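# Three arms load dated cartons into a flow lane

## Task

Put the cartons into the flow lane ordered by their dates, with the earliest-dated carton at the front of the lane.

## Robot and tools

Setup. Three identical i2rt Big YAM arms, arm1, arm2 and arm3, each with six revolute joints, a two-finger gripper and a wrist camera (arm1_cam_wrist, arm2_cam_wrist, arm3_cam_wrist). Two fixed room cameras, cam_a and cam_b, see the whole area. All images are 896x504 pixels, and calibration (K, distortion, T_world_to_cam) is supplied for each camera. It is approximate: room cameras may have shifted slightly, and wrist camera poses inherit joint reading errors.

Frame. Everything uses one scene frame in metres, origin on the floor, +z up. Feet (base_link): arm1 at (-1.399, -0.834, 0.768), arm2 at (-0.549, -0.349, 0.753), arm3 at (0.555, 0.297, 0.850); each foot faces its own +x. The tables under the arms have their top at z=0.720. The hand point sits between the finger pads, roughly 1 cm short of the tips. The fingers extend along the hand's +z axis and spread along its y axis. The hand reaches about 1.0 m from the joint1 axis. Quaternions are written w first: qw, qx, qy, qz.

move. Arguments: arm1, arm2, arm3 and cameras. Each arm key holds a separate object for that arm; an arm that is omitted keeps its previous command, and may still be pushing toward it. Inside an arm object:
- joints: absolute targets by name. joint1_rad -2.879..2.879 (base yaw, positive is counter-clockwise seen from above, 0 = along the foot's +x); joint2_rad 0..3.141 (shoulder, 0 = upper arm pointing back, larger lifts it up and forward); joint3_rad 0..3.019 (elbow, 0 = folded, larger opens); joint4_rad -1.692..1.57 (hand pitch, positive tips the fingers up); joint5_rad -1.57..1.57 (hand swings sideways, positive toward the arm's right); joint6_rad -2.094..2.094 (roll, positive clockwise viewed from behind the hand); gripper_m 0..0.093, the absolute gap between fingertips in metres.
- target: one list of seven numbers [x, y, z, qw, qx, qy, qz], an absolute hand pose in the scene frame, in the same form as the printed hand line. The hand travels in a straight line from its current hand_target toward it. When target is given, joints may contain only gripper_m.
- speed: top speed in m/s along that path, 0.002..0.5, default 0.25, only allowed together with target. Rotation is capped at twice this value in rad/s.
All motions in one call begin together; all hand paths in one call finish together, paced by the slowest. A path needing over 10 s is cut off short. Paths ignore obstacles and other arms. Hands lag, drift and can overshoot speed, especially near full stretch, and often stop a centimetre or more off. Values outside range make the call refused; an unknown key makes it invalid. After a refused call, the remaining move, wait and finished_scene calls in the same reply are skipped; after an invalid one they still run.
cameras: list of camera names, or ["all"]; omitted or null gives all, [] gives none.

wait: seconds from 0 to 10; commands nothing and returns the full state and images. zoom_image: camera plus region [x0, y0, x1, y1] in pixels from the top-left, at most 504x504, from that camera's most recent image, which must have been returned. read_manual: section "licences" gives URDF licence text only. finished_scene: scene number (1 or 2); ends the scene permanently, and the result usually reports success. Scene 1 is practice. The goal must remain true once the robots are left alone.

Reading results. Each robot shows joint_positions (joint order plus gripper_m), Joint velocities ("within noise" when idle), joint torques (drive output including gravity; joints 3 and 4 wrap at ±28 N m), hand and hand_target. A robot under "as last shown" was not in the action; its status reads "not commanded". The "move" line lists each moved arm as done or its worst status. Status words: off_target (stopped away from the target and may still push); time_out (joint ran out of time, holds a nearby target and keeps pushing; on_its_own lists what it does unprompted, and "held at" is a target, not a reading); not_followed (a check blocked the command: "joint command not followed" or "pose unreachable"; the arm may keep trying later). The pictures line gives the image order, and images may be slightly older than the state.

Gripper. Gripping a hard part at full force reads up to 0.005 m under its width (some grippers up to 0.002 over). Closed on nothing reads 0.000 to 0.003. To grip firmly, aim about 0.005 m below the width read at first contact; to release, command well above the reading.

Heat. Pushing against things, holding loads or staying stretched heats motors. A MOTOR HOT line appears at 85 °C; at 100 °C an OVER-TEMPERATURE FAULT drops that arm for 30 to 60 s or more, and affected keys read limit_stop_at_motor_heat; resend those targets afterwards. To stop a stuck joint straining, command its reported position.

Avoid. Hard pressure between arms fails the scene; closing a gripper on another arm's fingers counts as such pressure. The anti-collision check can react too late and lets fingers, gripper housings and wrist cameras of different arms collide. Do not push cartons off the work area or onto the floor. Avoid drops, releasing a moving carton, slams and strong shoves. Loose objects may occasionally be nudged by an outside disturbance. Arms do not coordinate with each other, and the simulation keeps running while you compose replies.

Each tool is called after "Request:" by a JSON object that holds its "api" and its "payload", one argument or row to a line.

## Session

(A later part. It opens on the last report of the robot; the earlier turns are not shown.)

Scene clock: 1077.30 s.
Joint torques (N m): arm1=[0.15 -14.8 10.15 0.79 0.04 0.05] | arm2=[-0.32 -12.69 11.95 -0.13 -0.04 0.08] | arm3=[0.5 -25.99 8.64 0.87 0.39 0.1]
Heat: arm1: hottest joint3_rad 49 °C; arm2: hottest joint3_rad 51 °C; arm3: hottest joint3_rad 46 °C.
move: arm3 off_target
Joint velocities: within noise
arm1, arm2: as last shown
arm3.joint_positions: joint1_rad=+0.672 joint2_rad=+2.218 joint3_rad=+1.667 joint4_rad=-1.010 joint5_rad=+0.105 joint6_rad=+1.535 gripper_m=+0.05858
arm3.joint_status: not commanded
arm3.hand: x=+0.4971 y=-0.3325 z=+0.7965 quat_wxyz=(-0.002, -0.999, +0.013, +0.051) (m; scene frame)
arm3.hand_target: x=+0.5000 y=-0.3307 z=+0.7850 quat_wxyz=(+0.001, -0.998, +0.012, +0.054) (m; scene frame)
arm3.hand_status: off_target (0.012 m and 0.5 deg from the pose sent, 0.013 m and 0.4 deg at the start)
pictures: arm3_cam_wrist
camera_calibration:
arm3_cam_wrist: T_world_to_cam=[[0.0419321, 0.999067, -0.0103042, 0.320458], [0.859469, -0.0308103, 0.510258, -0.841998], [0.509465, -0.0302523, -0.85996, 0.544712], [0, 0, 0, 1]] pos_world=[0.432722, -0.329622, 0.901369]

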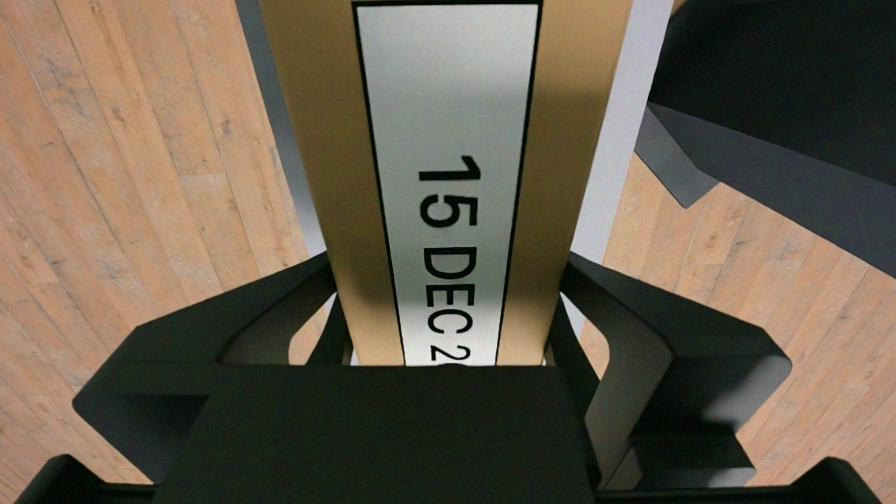

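Request:
{"api": "move", "payload": {
  "arm3": {"target": [0.498, -0.331, 0.797, -0.0007, 0.99845, -0.0121, -0.0541], "speed": 0.06},
  "cameras": []
}}

Request:
{"api": "move", "payload": {
  "arm3": {"joints": {"gripper_m": 0.078}},
  "arm2": {"target": [0.02, -0.006, 0.955, 0, 0, 1, 0], "speed": 0.5},
  "cameras": ["arm3_cam_wrist", "arm2_cam_wrist"]
}}

Request:
{"api": "move", "payload": {
  "arm3": {"joints": {"joint2_rad": 2.05, "joint3_rad": 1.83, "joint4_rad": -1.25}},
  "arm2": {"joints": {"joint1_rad": -2.062, "joint2_rad": 2.149, "joint3_rad": 1.877, "joint4_rad": -1.299, "joint5_rad": 0, "joint6_rad": 0.54}},
  "cameras": ["arm3_cam_wrist", "arm2_cam_wrist", "cam_b"]
}}

Scene clock: 1090.63 s.
Joint torques (N m): arm1=[0.09 -14.8 10.15 0.8 0.04 0.06] | arm2=[-0.32 -12.69 11.95 -0.13 -0.04 0.08] | arm3=[0.32 -27.58 9.14 0.12 0.4 0.06]
Heat: arm1: hottest joint3_rad 49 °C; arm2: hottest joint3_rad 51 °C; arm3: hottest joint3_rad 45 °C.
move: arm3 done
Joint velocities: within noise
arm1, arm2: as last shown
arm3.joint_positions: joint1_rad=+0.672 joint2_rad=+2.218 joint3_rad=+1.667 joint4_rad=-1.010 joint5_rad=+0.105 joint6_rad=+1.535 gripper_m=+0.05858
arm3.joint_status: not commanded
arm3.hand: x=+0.4971 y=-0.3324 z=+0.7965 quat_wxyz=(-0.002, -0.999, +0.013, +0.051) (m; scene frame)
arm3.hand_target: x=+0.4980 y=-0.3309 z=+0.7969 quat_wxyz=(+0.001, -0.998, +0.012, +0.054) (m; scene frame)
arm3.hand_status: done (0.002 m and 0.5 deg from the pose sent, 0.002 m and 0.5 deg at the start)
pictures: none
No camera images: "cameras" was empty.

Scene clock: 1092.77 s.
Joint torques (N m): arm1=[0.15 -14.8 10.18 0.79 0.04 0.06] | arm2=[-0.26 -20.42 15.87 -0.32 -0.08 -0.11] | arm3=[0.15 -27.28 9.11 0.1 0.3 0.07]
Heat: arm1: hottest joint3_rad 49 °C; arm2: hottest joint3_rad 52 °C; arm3: hottest joint3_rad 45 °C.
move: arm2 off_target; arm3 done
Joint velocities: within noise
arm1: as last shown
arm2.joint_positions: joint1_rad=-2.067 joint2_rad=+2.128 joint3_rad=+2.150 joint4_rad=-1.647 joint5_rad=-0.012 joint6_rad=+0.547 gripper_m=+0.06060
arm2.joint_status: not commanded
arm2.hand: x=+0.0065 y=-0.0152 z=+0.9334 quat_wxyz=(+0.022, -0.006, -1.000, +0.015) (m; scene frame)
arm2.hand_target: x=+0.0185 y=-0.0069 z=+0.9552 quat_wxyz=(-0.001, +0.000, -1.000, +0.000) (m; scene frame)
arm2.hand_status: off_target (0.027 m and 3.1 deg from the pose sent, 0.269 m and 1.2 deg at the start; pose on its path clipped on 14 of 64 steps)
arm3.joint_positions: joint1_rad=+0.672 joint2_rad=+2.218 joint3_rad=+1.667 joint4_rad=-1.010 joint5_rad=+0.108 joint6_rad=+1.535 gripper_m=+0.07794
arm3.joint_status: all done
arm3.hand: x=+0.4965 y=-0.3324 z=+0.7966 quat_wxyz=(-0.002, -0.999, +0.013, +0.053) (m; scene frame)
arm3.hand_target: x=+0.4980 y=-0.3309 z=+0.7969 quat_wxyz=(+0.001, -0.998, +0.012, +0.054) (m; scene frame)
arm3.hand_status: not commanded
pictures: arm2_cam_wrist, arm3_cam_wrist
camera_calibration:
arm2_cam_wrist: T_world_to_cam=[[-0.00644383, -0.999088, 0.0422037, -0.0564988], [-0.799433, 0.0305006, 0.59998, -0.54634], [-0.60072, -0.0298729, -0.798901, 0.872106], [0, 0, 0, 1]] pos_world=[0.0867657, -0.0137313, 1.0269]
arm3_cam_wrist: T_world_to_cam=[[0.0419134, 0.999073, -0.00985109, 0.31997], [0.861038, -0.0311176, 0.507588, -0.840296], [0.50681, -0.0297569, -0.861544, 0.547725], [0, 0, 0, 1]] pos_world=[0.432523, -0.329522, 0.901565]

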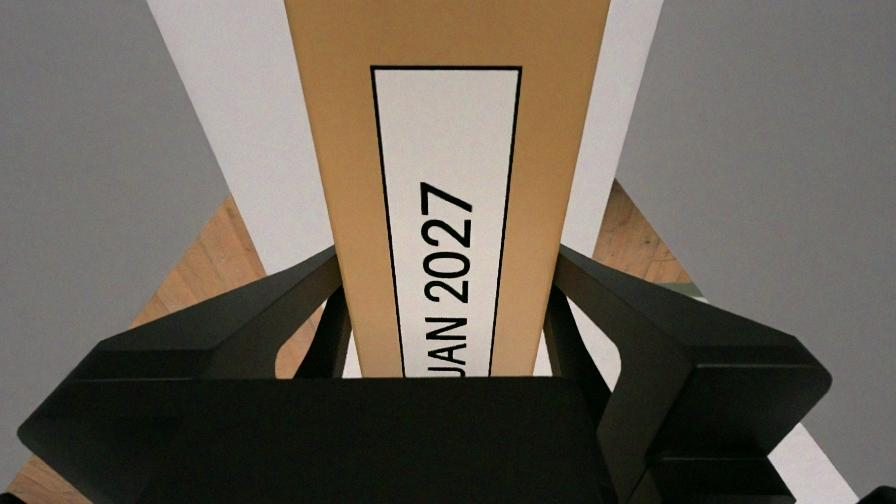

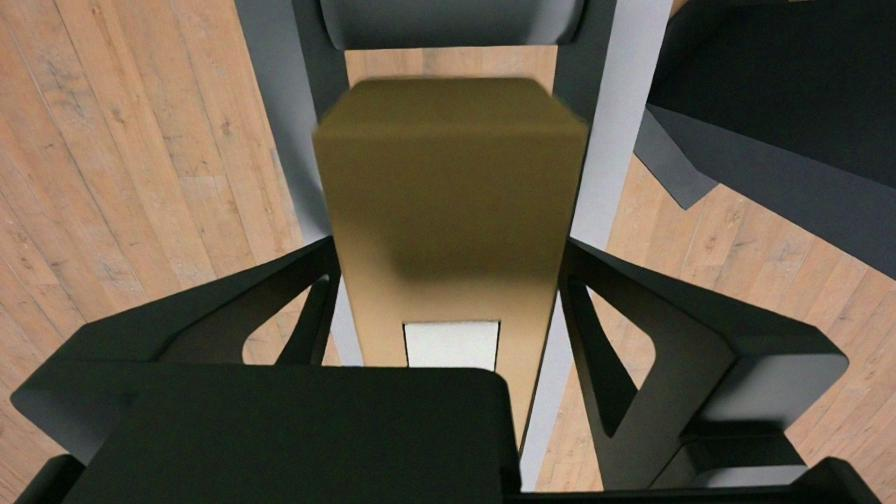

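Scene clock: 1094.17 s.
Joint torques (N m): arm1=[0.03 -14.74 10.17 0.8 0.04 0.06] | arm2=[0.09 -22.53 9.96 0.54 0.09 -0.08] | arm3=[0.5 -24.41 12.53 0.13 0.25 0.04]
Heat: arm1: hottest joint3_rad 49 °C; arm2: hottest joint3_rad 52 °C; arm3: hottest joint3_rad 45 °C.
move: arm2 done; arm3 done
Joint velocities: within noise
arm1: as last shown
arm2.joint_positions: joint1_rad=-2.067 joint2_rad=+2.165 joint3_rad=+1.873 joint4_rad=-1.307 joint5_rad=-0.001 joint6_rad=+0.547 gripper_m=+0.06060
arm2.joint_status: all done
arm2.hand: x=+0.0092 y=-0.0180 z=+0.8046 quat_wxyz=(+0.008, -0.006, -1.000, +0.013) (m; scene frame)
arm2.hand_target: x=+0.0114 y=-0.0127 z=+0.8163 quat_wxyz=(-0.004, +0.000, -1.000, +0.006) (m; scene frame)
arm2.hand_status: not commanded
arm3.joint_positions: joint1_rad=+0.672 joint2_rad=+2.025 joint3_rad=+1.811 joint4_rad=-1.241 joint5_rad=+0.108 joint6_rad=+1.535 gripper_m=+0.07794
arm3.joint_status: all done
arm3.hand: x=+0.4949 y=-0.3508 z=+0.9668 quat_wxyz=(-0.055, -0.997, +0.016, +0.056) (m; scene frame)
arm3.hand_target: x=+0.4963 y=-0.3543 z=+0.9582 quat_wxyz=(-0.048, -0.997, +0.015, +0.056) (m; scene frame)
arm3.hand_status: not commanded
pictures: arm2_cam_wrist, arm3_cam_wrist, cam_b
camera_calibration:
arm2_cam_wrist: T_world_to_cam=[[-0.00667003, -0.999247, 0.0382203, -0.0506425], [-0.815569, 0.0275521, 0.578004, -0.449067], [-0.578622, -0.027316, -0.815138, 0.783535], [0, 0, 0, 1]] pos_world=[0.0867882, -0.0168287, 0.900187]
arm3_cam_wrist: T_world_to_cam=[[0.0416907, 0.992326, -0.116413, 0.440872], [0.864776, 0.0225183, 0.501652, -0.903277], [0.500423, -0.121585, -0.857201, 0.661499], [0, 0, 0, 1]] pos_world=[0.431723, -0.33672, 1.07149]

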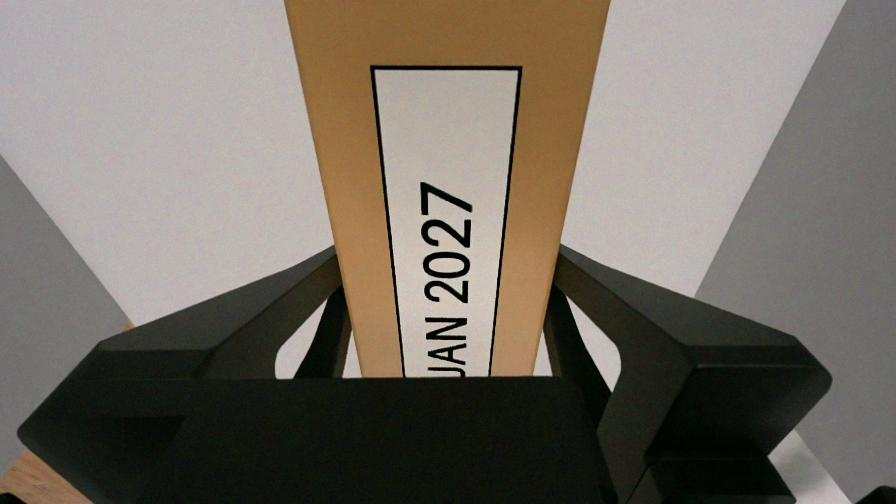

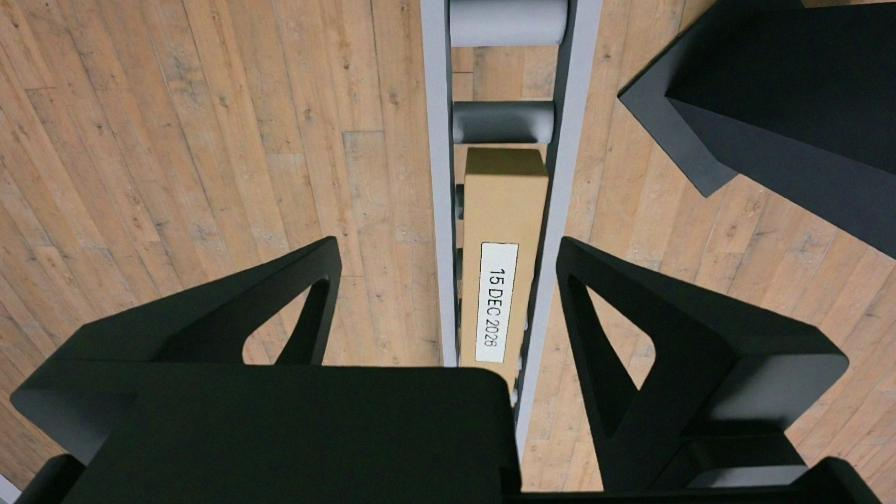

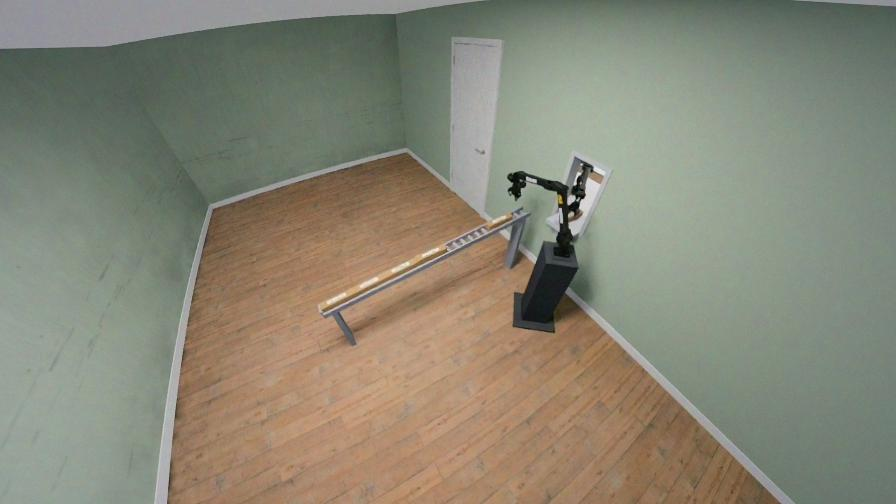

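Request:
{"api": "move", "payload": {
  "arm2": {"target": [0.012, -0.011, 0.775, 0, 0, 1, 0], "speed": 0.06},
  "arm3": {"joints": {"joint1_rad": 0.03, "joint2_rad": 1.463, "joint3_rad": 1.006, "joint4_rad": -1.114, "joint5_rad": 0, "joint6_rad": 0.87, "gripper_m": 0.093}},
  "cameras": ["arm2_cam_wrist"]
}}

Scene clock: 1099.33 s.
Joint torques (N m): arm1=[0.03 -14.74 10.17 0.79 0.05 0.06] | arm2=[0.03 -19.66 8.59 0.84 -0.09 -0.09] | arm3=[-0.5 -13.57 9.99 0.47 0.03 -0.01]
Heat: arm1: hottest joint3_rad 49 °C; arm2: hottest joint3_rad 52 °C; arm3: hottest joint3_rad 45 °C.
move: arm2 off_target; arm3 done
Joint velocities: within noise
arm1: as last shown
arm2.joint_positions: joint1_rad=-2.067 joint2_rad=+2.169 joint3_rad=+1.847 joint4_rad=-1.230 joint5_rad=-0.012 joint6_rad=+0.547 gripper_m=+0.06060
arm2.joint_status: not commanded
arm2.hand: x=+0.0164 y=-0.0118 z=+0.7930 quat_wxyz=(-0.010, -0.006, -1.000, -0.004) (m; scene frame)
arm2.hand_target: x=+0.0117 y=-0.0112 z=+0.7753 quat_wxyz=(+0.000, +0.000, -1.000, +0.000) (m; scene frame)
arm2.hand_status: off_target (0.019 m and 1.4 deg from the pose sent, 0.031 m and 1.8 deg at the start)
arm3.joint_positions: joint1_rad=+0.034 joint2_rad=+1.456 joint3_rad=+1.003 joint4_rad=-1.118 joint5_rad=+0.002 joint6_rad=+0.878 gripper_m=+0.09291
arm3.joint_status: all done
arm3.hand: x=+0.3027 y=+0.0001 z=+0.9512 quat_wxyz=(+0.000, -1.000, +0.004, +0.000) (m; scene frame)
arm3.hand_target: x=+0.3006 y=-0.0004 z=+0.9495 quat_wxyz=(+0.000, -1.000, +0.002, -0.001) (m; scene frame)
arm3.hand_status: not commanded
pictures: arm2_cam_wrist
camera_calibration:
arm2_cam_wrist: T_world_to_cam=[[-0.00674299, -0.999967, 0.00446624, -0.0171713], [-0.835653, 0.00808791, 0.549198, -0.413775], [-0.549216, -0.0000289948, -0.835681, 0.794599], [0, 0, 0, 1]] pos_world=[0.0905181, -0.0138012, 0.891352]

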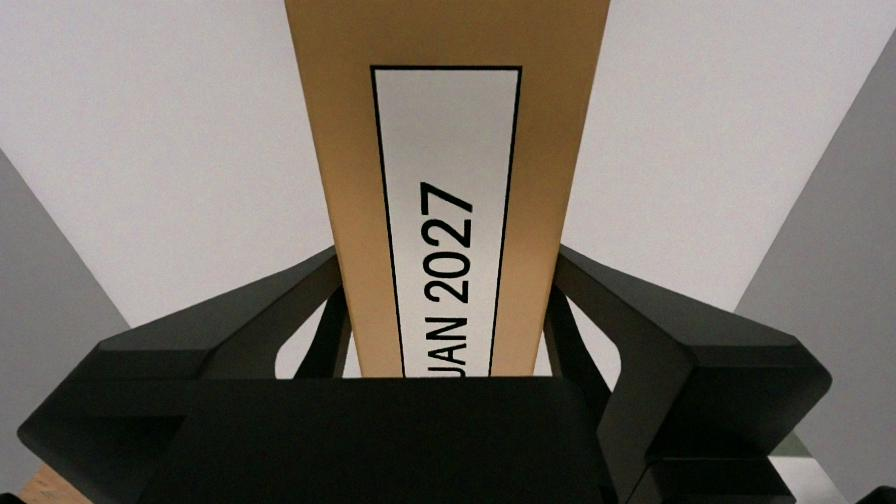

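Request:
{"api": "move", "payload": {
  "arm2": {"target": [0.016, -0.012, 0.793, 0, 0, 1, 0], "speed": 0.1, "joints": {"gripper_m": 0.085}},
  "cameras": []
}}

Request:
{"api": "move", "payload": {
  "arm2": {"joints": {"joint2_rad": 2.135, "joint3_rad": 2.15, "joint4_rad": -1.64}},
  "cameras": ["arm2_cam_wrist"]
}}

Request:
{"api": "move", "payload": {
  "arm2": {"target": [-0.26, -0.045, 0.97, 0, 0, 1, 0], "speed": 0.5},
  "cameras": ["arm3_cam_wrist", "cam_b"]
}}

Request:
{"api": "move", "payload": {
  "arm2": {"joints": {"joint1_rad": -0.4}},
  "arm3": {"target": [-0.012, -0.02, 0.945, 0, 0.99996, -0.009, 0], "speed": 0.5},
  "cameras": ["arm3_cam_wrist"]
}}

Scene clock: 1108.07 s.
Joint torques (N m): arm1=[0.09 -14.74 10.14 0.8 0.04 0.06] | arm2=[-0.26 -20.78 11.12 -0.1 -0.05 -0.11] | arm3=[-0.56 -13.8 10.1 0.47 0.05 -0.03]
Heat: arm1: hottest joint3_rad 49 °C; arm2: hottest joint3_rad 52 °C; arm3: hottest joint3_rad 44 °C.
move: arm2 done
Joint velocities: within noise
arm1, arm3: as last shown
arm2.joint_positions: joint1_rad=-2.067 joint2_rad=+2.169 joint3_rad=+1.847 joint4_rad=-1.252 joint5_rad=-0.013 joint6_rad=+0.545 gripper_m=+0.08494
arm2.joint_status: all done
arm2.hand: x=+0.0117 y=-0.0144 z=+0.7930 quat_wxyz=(+0.000, -0.005, -1.000, +0.001) (m; scene frame)
arm2.hand_target: x=+0.0159 y=-0.0121 z=+0.7931 quat_wxyz=(+0.000, +0.000, -1.000, +0.000) (m; scene frame)
arm2.hand_status: done (0.005 m and 0.6 deg from the pose sent, 0.000 m and 1.4 deg at the start)
pictures: none
No camera images: "cameras" was empty.

Scene clock: 1109.40 s.
Joint torques (N m): arm1=[0.03 -14.86 10.15 0.8 0.04 0.06] | arm2=[-0.32 -19.14 13.03 -0.18 -0.06 -0.11] | arm3=[-0.09 -13.86 10.03 0.5 0.03 -0.03]
Heat: arm1: hottest joint3_rad 49 °C; arm2: hottest joint3_rad 53 °C; arm3: hottest joint3_rad 44 °C.
move: arm2 done
Joint velocities: within noise
arm1.joint_positions: joint1_rad=+0.508 joint2_rad=+1.416 joint3_rad=+1.491 joint4_rad=-1.303 joint5_rad=+0.005 joint6_rad=+0.005 gripper_m=+0.09296
arm1.joint_status: not commanded
arm1.hand: x=-1.3876 y=-1.3296 z=+1.0775 quat_wxyz=(-0.120, -0.690, -0.704, +0.118) (m; scene frame)
arm1.hand_target: x=-1.3912 y=-1.3292 z=+1.0889 quat_wxyz=(-0.130, -0.692, -0.699, +0.127) (m; scene frame)
arm1.hand_status: not commanded
arm2.joint_positions: joint1_rad=-2.067 joint2_rad=+2.111 joint3_rad=+2.109 joint4_rad=-1.631 joint5_rad=-0.013 joint6_rad=+0.545 gripper_m=+0.08494
arm2.joint_status: all done
arm2.hand: x=+0.0008 y=-0.0186 z=+0.9286 quat_wxyz=(+0.025, -0.005, -1.000, +0.016) (m; scene frame)
arm2.hand_target: x=+0.0084 y=-0.0142 z=+0.9286 quat_wxyz=(+0.022, +0.000, -1.000, +0.013) (m; scene frame)
arm2.hand_status: not commanded
arm3: as last shown
pictures: arm2_cam_wrist
camera_calibration:
arm2_cam_wrist: T_world_to_cam=[[-0.00437836, -0.998951, 0.0455824, -0.0628227], [-0.794995, 0.031128, 0.605817, -0.55341], [-0.606601, -0.0335853, -0.794297, 0.860359], [0, 0, 0, 1]] pos_world=[0.0816607, -0.0166348, 1.02151]

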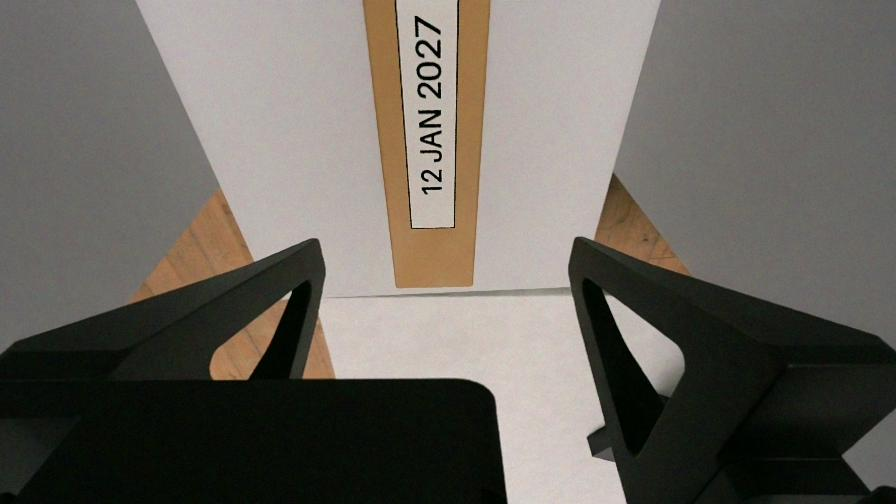

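Scene clock: 1111.13 s.
Joint torques (N m): arm1=[0.03 -14.8 10.15 0.8 0.05 0.06] | arm2=[0.32 -9.88 8.96 0.72 0.11 0.07] | arm3=[-0.26 -13.8 10.15 0.46 0.02 -0.01]
Heat: arm1: hottest joint3_rad 49 °C; arm2: hottest joint3_rad 53 °C; arm3: hottest joint3_rad 44 °C.
move: arm2 done
Joint velocities: within noise
arm1, arm3: as last shown
arm2.joint_positions: joint1_rad=-1.811 joint2_rad=+1.430 joint3_rad=+1.320 joint4_rad=-1.444 joint5_rad=-0.017 joint6_rad=+0.787 gripper_m=+0.08494
arm2.joint_status: not commanded
arm2.hand: x=-0.2576 y=-0.0463 z=+0.9794 quat_wxyz=(-0.004, +0.002, -1.000, -0.006) (m; scene frame)
arm2.hand_target: x=-0.2600 y=-0.0451 z=+0.9701 quat_wxyz=(+0.000, +0.000, -1.000, +0.000) (m; scene frame)
arm2.hand_status: done (0.010 m and 0.9 deg from the pose sent, 0.265 m and 3.5 deg at the start; pose on its path clipped on 7 of 52 steps)
pictures: arm3_cam_wrist, cam_b
camera_calibration:
arm3_cam_wrist: T_world_to_cam=[[0.0229874, 0.999734, -0.00162974, -0.00463551], [0.802917, -0.0174906, 0.595834, -0.807889], [0.595648, -0.0150053, -0.803106, 0.706591], [0, 0, 0, 1]] pos_world=[0.227896, 0.00110637, 1.04883]

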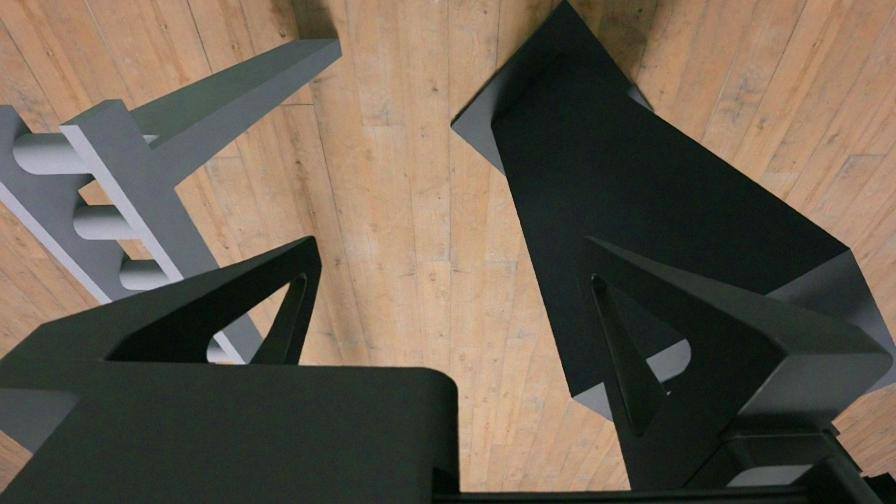

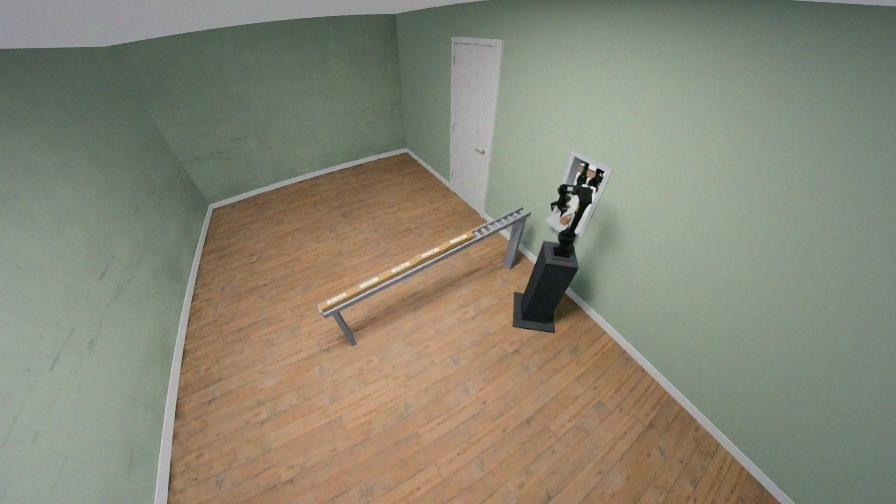

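Scene clock: 1113.03 s.
Joint torques (N m): arm1=[0.03 -14.8 10.17 0.79 0.04 0.06] | arm2=[0.26 -10.23 8.94 0.39 0.06 0.08] | arm3=[0.03 -24.12 15.1 0.02 -0.01 -0.04]
Heat: arm1: hottest joint3_rad 49 °C; arm2: hottest joint3_rad 53 °C; arm3: hottest joint3_rad 44 °C.
move: arm2 done; arm3 off_target
Joint velocities: within noise
arm1: as last shown
arm2.joint_positions: joint1_rad=-0.405 joint2_rad=+1.434 joint3_rad=+1.320 joint4_rad=-1.437 joint5_rad=-0.015 joint6_rad=+0.789 gripper_m=+0.08496
arm2.joint_status: all done
arm2.hand: x=-0.7998 y=-0.0062 z=+0.9725 quat_wxyz=(+0.007, +0.647, -0.762, -0.003) (m; scene frame)
arm2.hand_target: x=-0.7994 y=-0.0098 z=+0.9646 quat_wxyz=(+0.007, +0.645, -0.764, +0.006) (m; scene frame)
arm2.hand_status: not commanded
arm3.joint_positions: joint1_rad=-0.326 joint2_rad=+2.077 joint3_rad=+1.852 joint4_rad=-1.351 joint5_rad=+0.003 joint6_rad=+0.538 gripper_m=+0.09291
arm3.joint_status: not commanded
arm3.hand: x=-0.0011 y=-0.0123 z=+0.9468 quat_wxyz=(+0.003, -1.000, +0.014, -0.002) (m; scene frame)
arm3.hand_target: x=-0.0115 y=-0.0196 z=+0.9449 quat_wxyz=(+0.000, -1.000, +0.009, +0.000) (m; scene frame)
arm3.hand_status: off_target (0.013 m and 0.7 deg from the pose sent, 0.315 m and 0.6 deg at the start; pose on its path clipped on 15 of 57 steps)
pictures: arm3_cam_wrist
camera_calibration:
arm3_cam_wrist: T_world_to_cam=[[0.0436033, 0.999044, 0.00313111, 0.0102729], [0.799813, -0.0367856, 0.59912, -0.56498], [0.598663, -0.0236193, -0.800653, 0.881504], [0, 0, 0, 1]] pos_world=[-0.0762932, -0.0102257, 1.04424]

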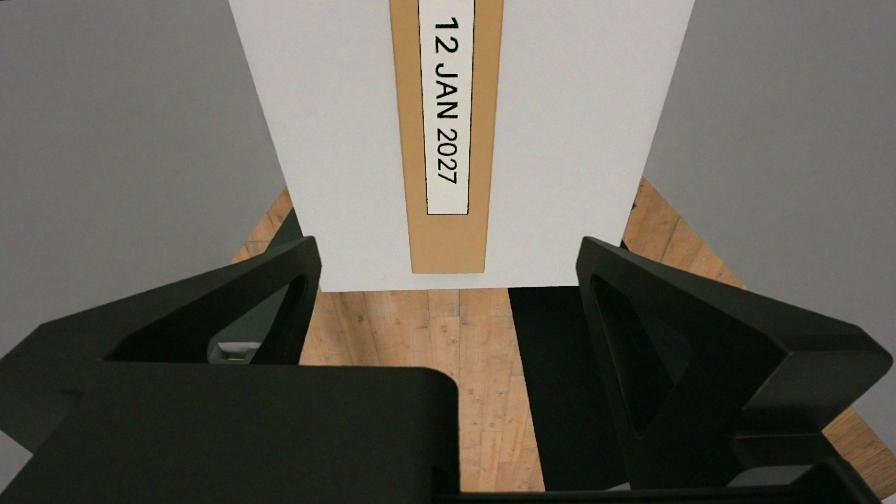

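Request:
{"api": "move", "payload": {
  "arm3": {"joints": {"joint1_rad": -0.308, "joint2_rad": 2.238, "joint3_rad": 1.712, "joint4_rad": -1.065, "joint5_rad": 0, "joint6_rad": 0.54}},
  "cameras": ["arm3_cam_wrist"]
}}

Request:
{"api": "move", "payload": {
  "arm3": {"joints": {"gripper_m": 0.054}},
  "cameras": ["arm3_cam_wrist"]
}}

Request:
{"api": "move", "payload": {
  "arm3": {"target": [0.33, 0.0, 0.965, 0, 1, 0, 0], "speed": 0.4},
  "cameras": ["arm3_cam_wrist"]
}}

Scene clock: 1124.93 s.
Joint torques (N m): arm1=[0.03 -14.74 10.15 0.8 0.04 0.06] | arm2=[0.26 -10.23 8.94 0.4 0.06 0.08] | arm3=[0.79 -28.28 10.44 0.65 -0.01 0.08]
Heat: arm1: hottest joint3_rad 49 °C; arm2: hottest joint3_rad 53 °C; arm3: hottest joint3_rad 46 °C.
move: arm3 done
Joint velocities: within noise
arm1, arm2: as last shown
arm3.joint_positions: joint1_rad=-0.318 joint2_rad=+2.244 joint3_rad=+1.699 joint4_rad=-1.074 joint5_rad=+0.003 joint6_rad=+0.538 gripper_m=+0.09291
arm3.joint_status: all done
arm3.hand: x=+0.0107 y=-0.0118 z=+0.7895 quat_wxyz=(+0.013, -1.000, +0.010, -0.021) (m; scene frame)
arm3.hand_target: x=+0.0061 y=-0.0222 z=+0.7973 quat_wxyz=(+0.005, -1.000, +0.006, -0.010) (m; scene frame)
arm3.hand_status: not commanded
pictures: arm3_cam_wrist
camera_calibration:
arm3_cam_wrist: T_world_to_cam=[[0.0349709, 0.999067, 0.0253462, -0.00771422], [0.776688, -0.0431294, 0.628408, -0.503086], [0.628914, -0.00228986, -0.777471, 0.730018], [0, 0, 0, 1]] pos_world=[-0.0681083, -0.0123192, 0.883906]

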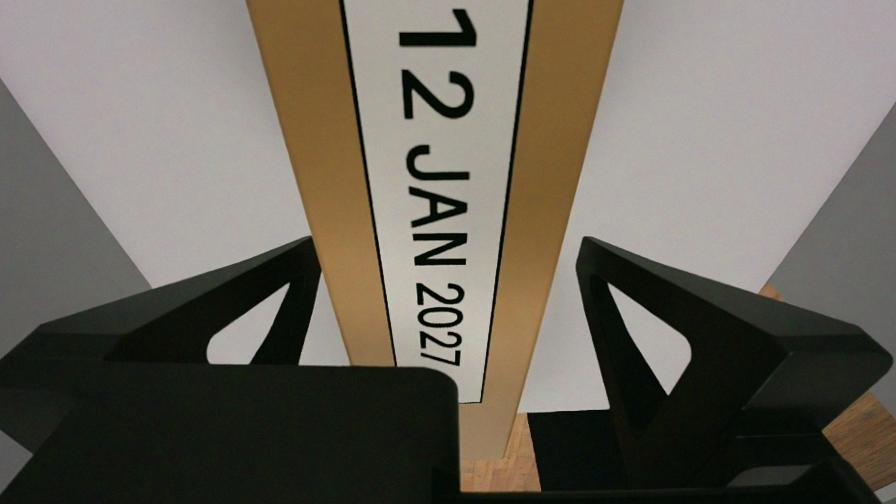

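Scene clock: 1125.57 s.
Joint torques (N m): arm1=[0.09 -14.8 10.17 0.8 0.05 0.06] | arm2=[0.21 -10.23 8.94 0.4 0.06 0.08] | arm3=[0.73 -28.45 10.37 0.59 0.03 0.08]
Heat: arm1: hottest joint3_rad 49 °C; arm2: hottest joint3_rad 53 °C; arm3: hottest joint3_rad 46 °C.
move: arm3 off_target
Joint velocities: within noise
arm1, arm2: as last shown
arm3.joint_positions: joint1_rad=-0.317 joint2_rad=+2.244 joint3_rad=+1.699 joint4_rad=-1.073 joint5_rad=+0.001 joint6_rad=+0.538 gripper_m=+0.05845
arm3.joint_status: gripper_m off_target (ended at +0.05848, target +0.05400)
arm3.hand: x=+0.0108 y=-0.0126 z=+0.7895 quat_wxyz=(+0.012, -1.000, +0.009, -0.021) (m; scene frame)
arm3.hand_target: x=+0.0061 y=-0.0223 z=+0.7973 quat_wxyz=(+0.005, -1.000, +0.006, -0.010) (m; scene frame)
arm3.hand_status: not commanded
pictures: arm3_cam_wrist
camera_calibration:
arm3_cam_wrist: T_world_to_cam=[[0.03435, 0.999144, 0.0230687, -0.00514793], [0.776744, -0.0412143, 0.628467, -0.503212], [0.628879, -0.00366936, -0.777494, 0.729953], [0, 0, 0, 1]] pos_world=[-0.0680086, -0.0129175, 0.883905]

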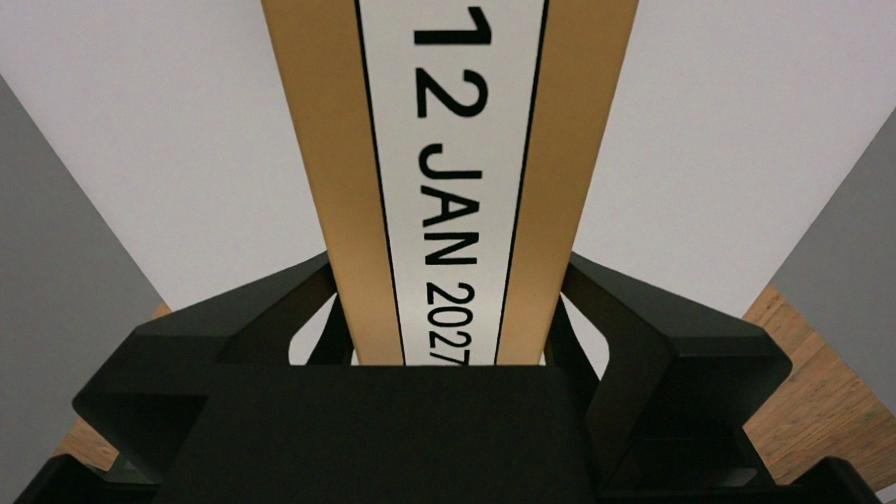

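Scene clock: 1127.60 s.
Joint torques (N m): arm1=[0.09 -14.74 10.15 0.8 0.04 0.06] | arm2=[0.32 -10.23 8.95 0.39 0.06 0.08] | arm3=[1.03 -14.74 10.47 0.08 0.26 0.13]
Heat: arm1: hottest joint3_rad 49 °C; arm2: hottest joint3_rad 53 °C; arm3: hottest joint3_rad 46 °C.
move: arm3 done
Joint velocities: within noise
arm1, arm2: as last shown
arm3.joint_positions: joint1_rad=+0.081 joint2_rad=+1.409 joint3_rad=+0.974 joint4_rad=-1.146 joint5_rad=-0.003 joint6_rad=+0.918 gripper_m=+0.05845
arm3.joint_status: not commanded
arm3.hand: x=+0.3283 y=+0.0022 z=+0.9580 quat_wxyz=(+0.003, -1.000, +0.000, -0.005) (m; scene frame)
arm3.hand_target: x=+0.3300 y=+0.0000 z=+0.9649 quat_wxyz=(+0.000, -1.000, +0.000, +0.000) (m; scene frame)
arm3.hand_status: done (0.008 m and 0.7 deg from the pose sent, 0.364 m and 3.0 deg at the start)
pictures: arm3_cam_wrist
camera_calibration:
arm3_cam_wrist: T_world_to_cam=[[0.0161606, 0.999859, 0.00449067, -0.0109343], [0.796802, -0.0155915, 0.604039, -0.83846], [0.604025, -0.00618348, -0.796942, 0.688174], [0, 0, 0, 1]] pos_world=[0.252589, 0.00211514, 1.05495]

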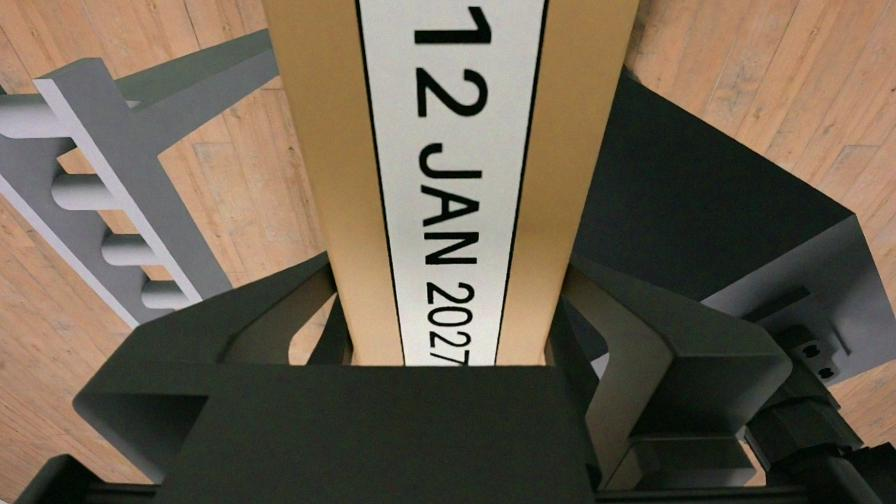

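Request:
{"api": "move", "payload": {
  "arm3": {"joints": {"joint1_rad": 0.65, "joint2_rad": 2.09, "joint3_rad": 1.855, "joint4_rad": -1.306, "joint5_rad": 0.05, "joint6_rad": 1.51}},
  "cameras": ["arm3_cam_wrist"]
}}

Request:
{"api": "move", "payload": {
  "arm3": {"target": [0.5, -0.334, 0.808, -0.0007, 0.99845, -0.0121, -0.0541], "speed": 0.25},
  "cameras": ["arm3_cam_wrist"]
}}

Request:
{"api": "move", "payload": {
  "arm3": {"target": [0.5, -0.332, 0.782, -0.0007, 0.99845, -0.0121, -0.0541], "speed": 0.05},
  "cameras": ["arm3_cam_wrist"]
}}

Scene clock: 1134.43 s.
Joint torques (N m): arm1=[0.09 -14.74 10.17 0.79 0.04 0.06] | arm2=[0.26 -10.23 8.95 0.4 0.06 0.07] | arm3=[-0.44 -27.4 15.12 -0.06 0.28 0.15]
Heat: arm1: hottest joint3_rad 49 °C; arm2: hottest joint3_rad 53 °C; arm3: hottest joint3_rad 46 °C.
move: arm3 done
Joint velocities: within noise
arm1, arm2: as last shown
arm3.joint_positions: joint1_rad=+0.654 joint2_rad=+2.094 joint3_rad=+1.803 joint4_rad=-1.297 joint5_rad=+0.046 joint6_rad=+1.501 gripper_m=+0.05845
arm3.joint_status: all done
arm3.hand: x=+0.4956 y=-0.3312 z=+0.9192 quat_wxyz=(+0.011, -1.000, +0.005, +0.021) (m; scene frame)
arm3.hand_target: x=+0.4906 y=-0.3469 z=+0.9409 quat_wxyz=(-0.013, -1.000, +0.012, +0.025) (m; scene frame)
arm3.hand_status: not commanded
pictures: arm3_cam_wrist
camera_calibration:
arm3_cam_wrist: T_world_to_cam=[[0.0259153, 0.999505, 0.017841, 0.302624], [0.827565, -0.0314619, 0.560487, -0.933905], [0.560771, 0.00023939, -0.827971, 0.606342], [0, 0, 0, 1]] pos_world=[0.425006, -0.332002, 1.02008]

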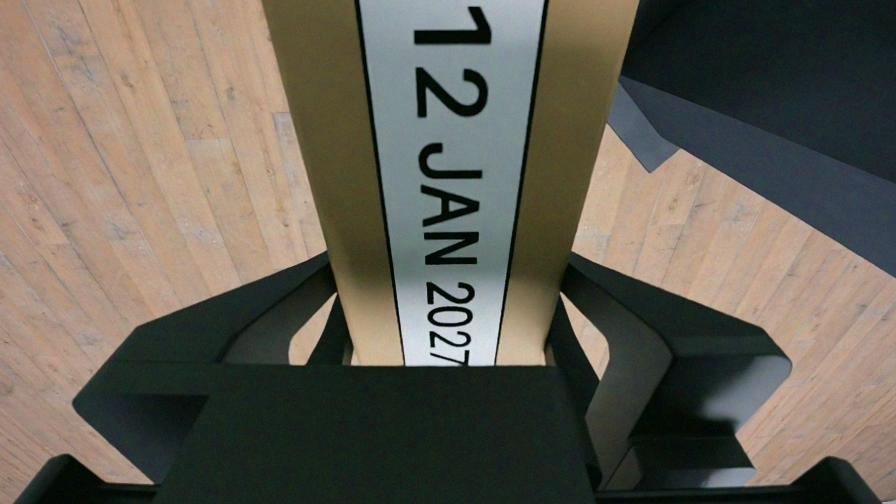

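Scene clock: 1135.83 s.
Joint torques (N m): arm1=[0.09 -14.74 10.17 0.8 0.04 0.06] | arm2=[0.32 -10.23 8.92 0.39 0.06 0.08] | arm3=[0.56 -27.93 10.7 0.4 0.41 0.15]
Heat: arm1: hottest joint3_rad 49 °C; arm2: hottest joint3_rad 53 °C; arm3: hottest joint3_rad 46 °C.
move: arm3 off_target
Joint velocities: within noise
arm1, arm2: as last shown
arm3.joint_positions: joint1_rad=+0.672 joint2_rad=+2.216 joint3_rad=+1.666 joint4_rad=-1.049 joint5_rad=+0.105 joint6_rad=+1.532 gripper_m=+0.05846
arm3.joint_status: not commanded
arm3.hand: x=+0.4974 y=-0.3229 z=+0.7976 quat_wxyz=(+0.017, -0.999, +0.011, +0.050) (m; scene frame)
arm3.hand_target: x=+0.5001 y=-0.3337 z=+0.8081 quat_wxyz=(+0.001, -0.998, +0.012, +0.054) (m; scene frame)
arm3.hand_status: off_target (0.015 m and 1.9 deg from the pose sent, 0.111 m and 4.0 deg at the start)
pictures: arm3_cam_wrist
camera_calibration:
arm3_cam_wrist: T_world_to_cam=[[0.0387376, 0.998863, 0.0277833, 0.282017], [0.858406, -0.0474974, 0.510768, -0.847798], [0.511507, 0.00406339, -0.85927, 0.555241], [0, 0, 0, 1]] pos_world=[0.43282, -0.324221, 0.902295]

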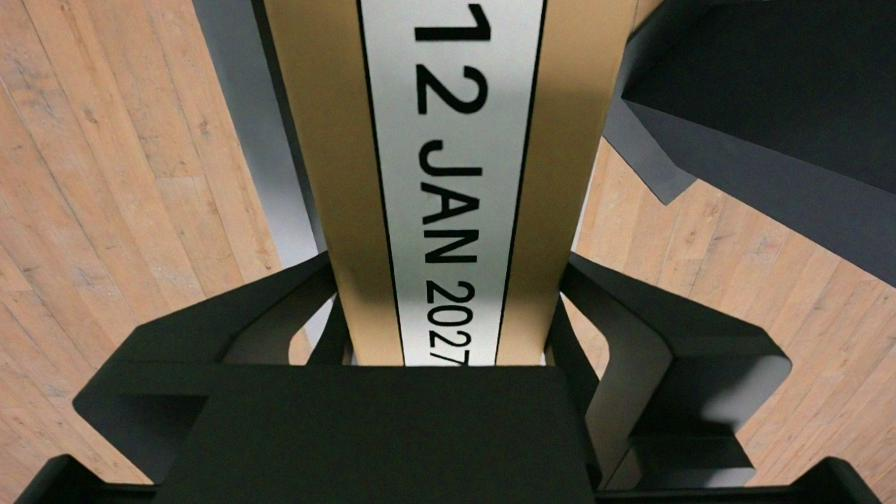

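Scene clock: 1136.87 s.
Joint torques (N m): arm1=[0.03 -14.74 10.15 0.8 0.04 0.06] | arm2=[0.26 -10.23 8.94 0.4 0.06 0.08] | arm3=[0.91 -25.41 9.06 0.85 0.4 0.14]
Heat: arm1: hottest joint3_rad 49 °C; arm2: hottest joint3_rad 53 °C; arm3: hottest joint3_rad 46 °C.
move: arm3 off_target
Joint velocities: within noise
arm1.joint_positions: joint1_rad=+0.508 joint2_rad=+1.416 joint3_rad=+1.491 joint4_rad=-1.303 joint5_rad=+0.005 joint6_rad=+0.005 gripper_m=+0.09296
arm1.joint_status: not commanded
arm1.hand: x=-1.3876 y=-1.3296 z=+1.0775 quat_wxyz=(-0.120, -0.690, -0.704, +0.118) (m; scene frame)
arm1.hand_target: x=-1.3912 y=-1.3292 z=+1.0889 quat_wxyz=(-0.130, -0.692, -0.699, +0.127) (m; scene frame)
arm1.hand_status: not commanded
arm2: as last shown
arm3.joint_positions: joint1_rad=+0.672 joint2_rad=+2.217 joint3_rad=+1.665 joint4_rad=-1.006 joint5_rad=+0.105 joint6_rad=+1.532 gripper_m=+0.05845
arm3.joint_status: not commanded
arm3.hand: x=+0.4968 y=-0.3325 z=+0.7966 quat_wxyz=(-0.004, -0.999, +0.012, +0.051) (m; scene frame)
arm3.hand_target: x=+0.5000 y=-0.3316 z=+0.7822 quat_wxyz=(+0.001, -0.998, +0.012, +0.054) (m; scene frame)
arm3.hand_status: off_target (0.015 m and 0.6 deg from the pose sent, 0.018 m and 1.9 deg at the start)
pictures: arm3_cam_wrist
camera_calibration:
arm3_cam_wrist: T_world_to_cam=[[0.0388923, 0.999163, -0.0126424, 0.323917], [0.859666, -0.0270076, 0.510142, -0.840602], [0.509374, -0.0307089, -0.859997, 0.544823], [0, 0, 0, 1]] pos_world=[0.432521, -0.329618, 0.901467]

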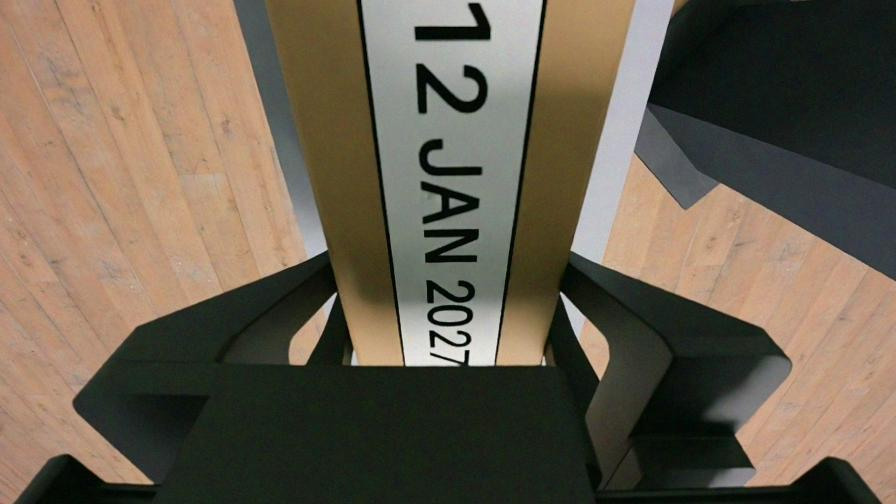

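Request:
{"api": "move", "payload": {
  "arm3": {"target": [0.498, -0.331, 0.797, -0.0007, 0.99845, -0.0121, -0.0541], "speed": 0.1, "joints": {"gripper_m": 0.078}},
  "cameras": ["arm3_cam_wrist"]
}}

Request:
{"api": "move", "payload": {
  "arm3": {"joints": {"joint2_rad": 2.05, "joint3_rad": 1.83, "joint4_rad": -1.25}},
  "cameras": ["arm3_cam_wrist"]
}}

Scene clock: 1140.57 s.
Joint torques (N m): arm1=[-0.03 -14.8 10.15 0.8 0.04 0.06] | arm2=[0.32 -10.23 8.94 0.4 0.06 0.08] | arm3=[0.26 -27.16 9.37 0.01 0.29 0.11]
Heat: arm1: hottest joint3_rad 49 °C; arm2: hottest joint3_rad 53 °C; arm3: hottest joint3_rad 46 °C.
move: arm3 done
Joint velocities: within noise
arm1, arm2: as last shown
arm3.joint_positions: joint1_rad=+0.672 joint2_rad=+2.217 joint3_rad=+1.664 joint4_rad=-1.008 joint5_rad=+0.108 joint6_rad=+1.532 gripper_m=+0.07793
arm3.joint_status: all done
arm3.hand: x=+0.4963 y=-0.3319 z=+0.7965 quat_wxyz=(-0.002, -0.999, +0.012, +0.053) (m; scene frame)
arm3.hand_target: x=+0.4980 y=-0.3309 z=+0.7969 quat_wxyz=(+0.001, -0.998, +0.012, +0.054) (m; scene frame)
arm3.hand_status: done (0.002 m and 0.4 deg from the pose sent, 0.002 m and 0.6 deg at the start)
pictures: arm3_cam_wrist
camera_calibration:
arm3_cam_wrist: T_world_to_cam=[[0.0388876, 0.999191, -0.0102058, 0.321341], [0.86118, -0.0283326, 0.50751, -0.839186], [0.50681, -0.0285249, -0.861586, 0.548279], [0, 0, 0, 1]] pos_world=[0.432321, -0.329218, 0.901564]

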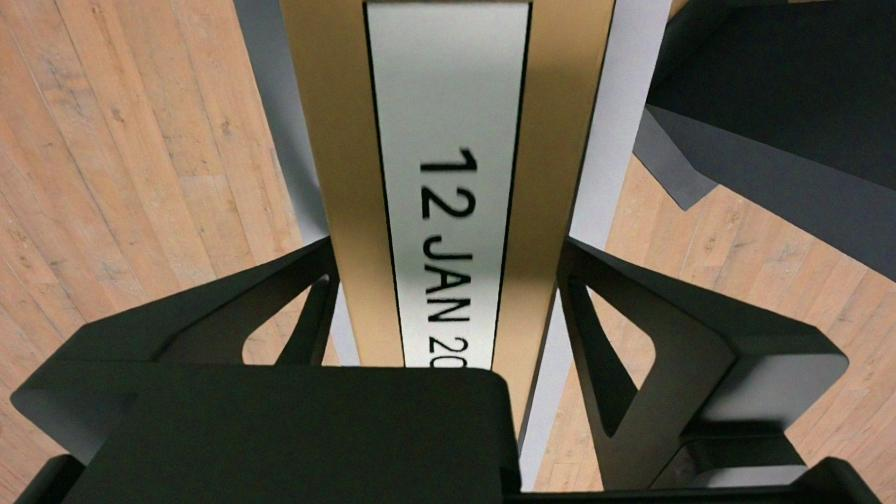

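Scene clock: 1141.97 s.
Joint torques (N m): arm1=[0.09 -14.86 10.17 0.79 0.04 0.06] | arm2=[0.26 -10.23 8.94 0.4 0.06 0.08] | arm3=[0.44 -24.06 12.6 0.16 0.26 0.1]
Heat: arm1: hottest joint3_rad 49 °C; arm2: hottest joint3_rad 53 °C; arm3: hottest joint3_rad 46 °C.
move: arm3 done
Joint velocities: within noise
arm1: as last shown
arm2.joint_positions: joint1_rad=-0.405 joint2_rad=+1.434 joint3_rad=+1.320 joint4_rad=-1.437 joint5_rad=-0.015 joint6_rad=+0.789 gripper_m=+0.08496
arm2.joint_status: not commanded
arm2.hand: x=-0.7998 y=-0.0062 z=+0.9725 quat_wxyz=(+0.007, +0.647, -0.762, -0.003) (m; scene frame)
arm2.hand_target: x=-0.7994 y=-0.0098 z=+0.9646 quat_wxyz=(+0.007, +0.645, -0.764, +0.006) (m; scene frame)
arm2.hand_status: not commanded
arm3.joint_positions: joint1_rad=+0.672 joint2_rad=+2.025 joint3_rad=+1.812 joint4_rad=-1.241 joint5_rad=+0.108 joint6_rad=+1.532 gripper_m=+0.07794
arm3.joint_status: all done
arm3.hand: x=+0.4947 y=-0.3509 z=+0.9670 quat_wxyz=(-0.055, -0.997, +0.015, +0.056) (m; scene frame)
arm3.hand_target: x=+0.4963 y=-0.3544 z=+0.9584 quat_wxyz=(-0.048, -0.997, +0.015, +0.056) (m; scene frame)
arm3.hand_status: not commanded
pictures: arm3_cam_wrist
camera_calibration:
arm3_cam_wrist: T_world_to_cam=[[0.0386609, 0.99245, -0.1164, 0.442525], [0.864901, 0.0251049, 0.501315, -0.90188], [0.500452, -0.120056, -0.8574, 0.662416], [0, 0, 0, 1]] pos_world=[0.431421, -0.337015, 1.07159]

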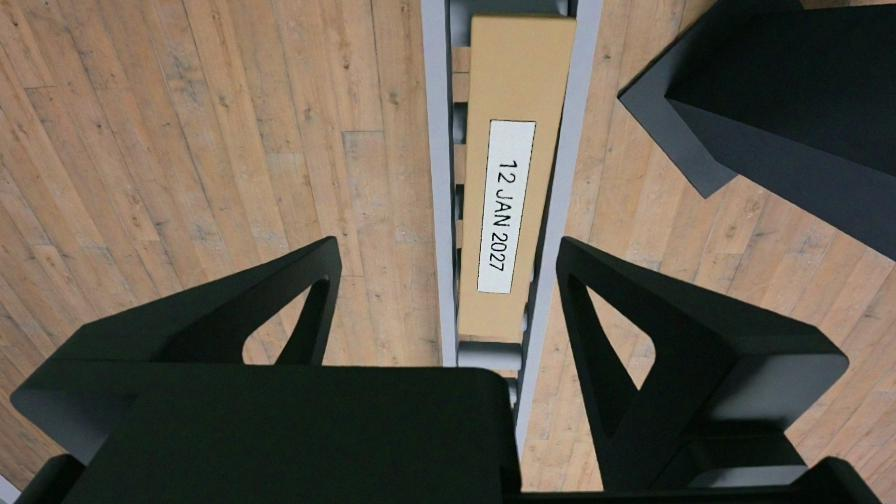

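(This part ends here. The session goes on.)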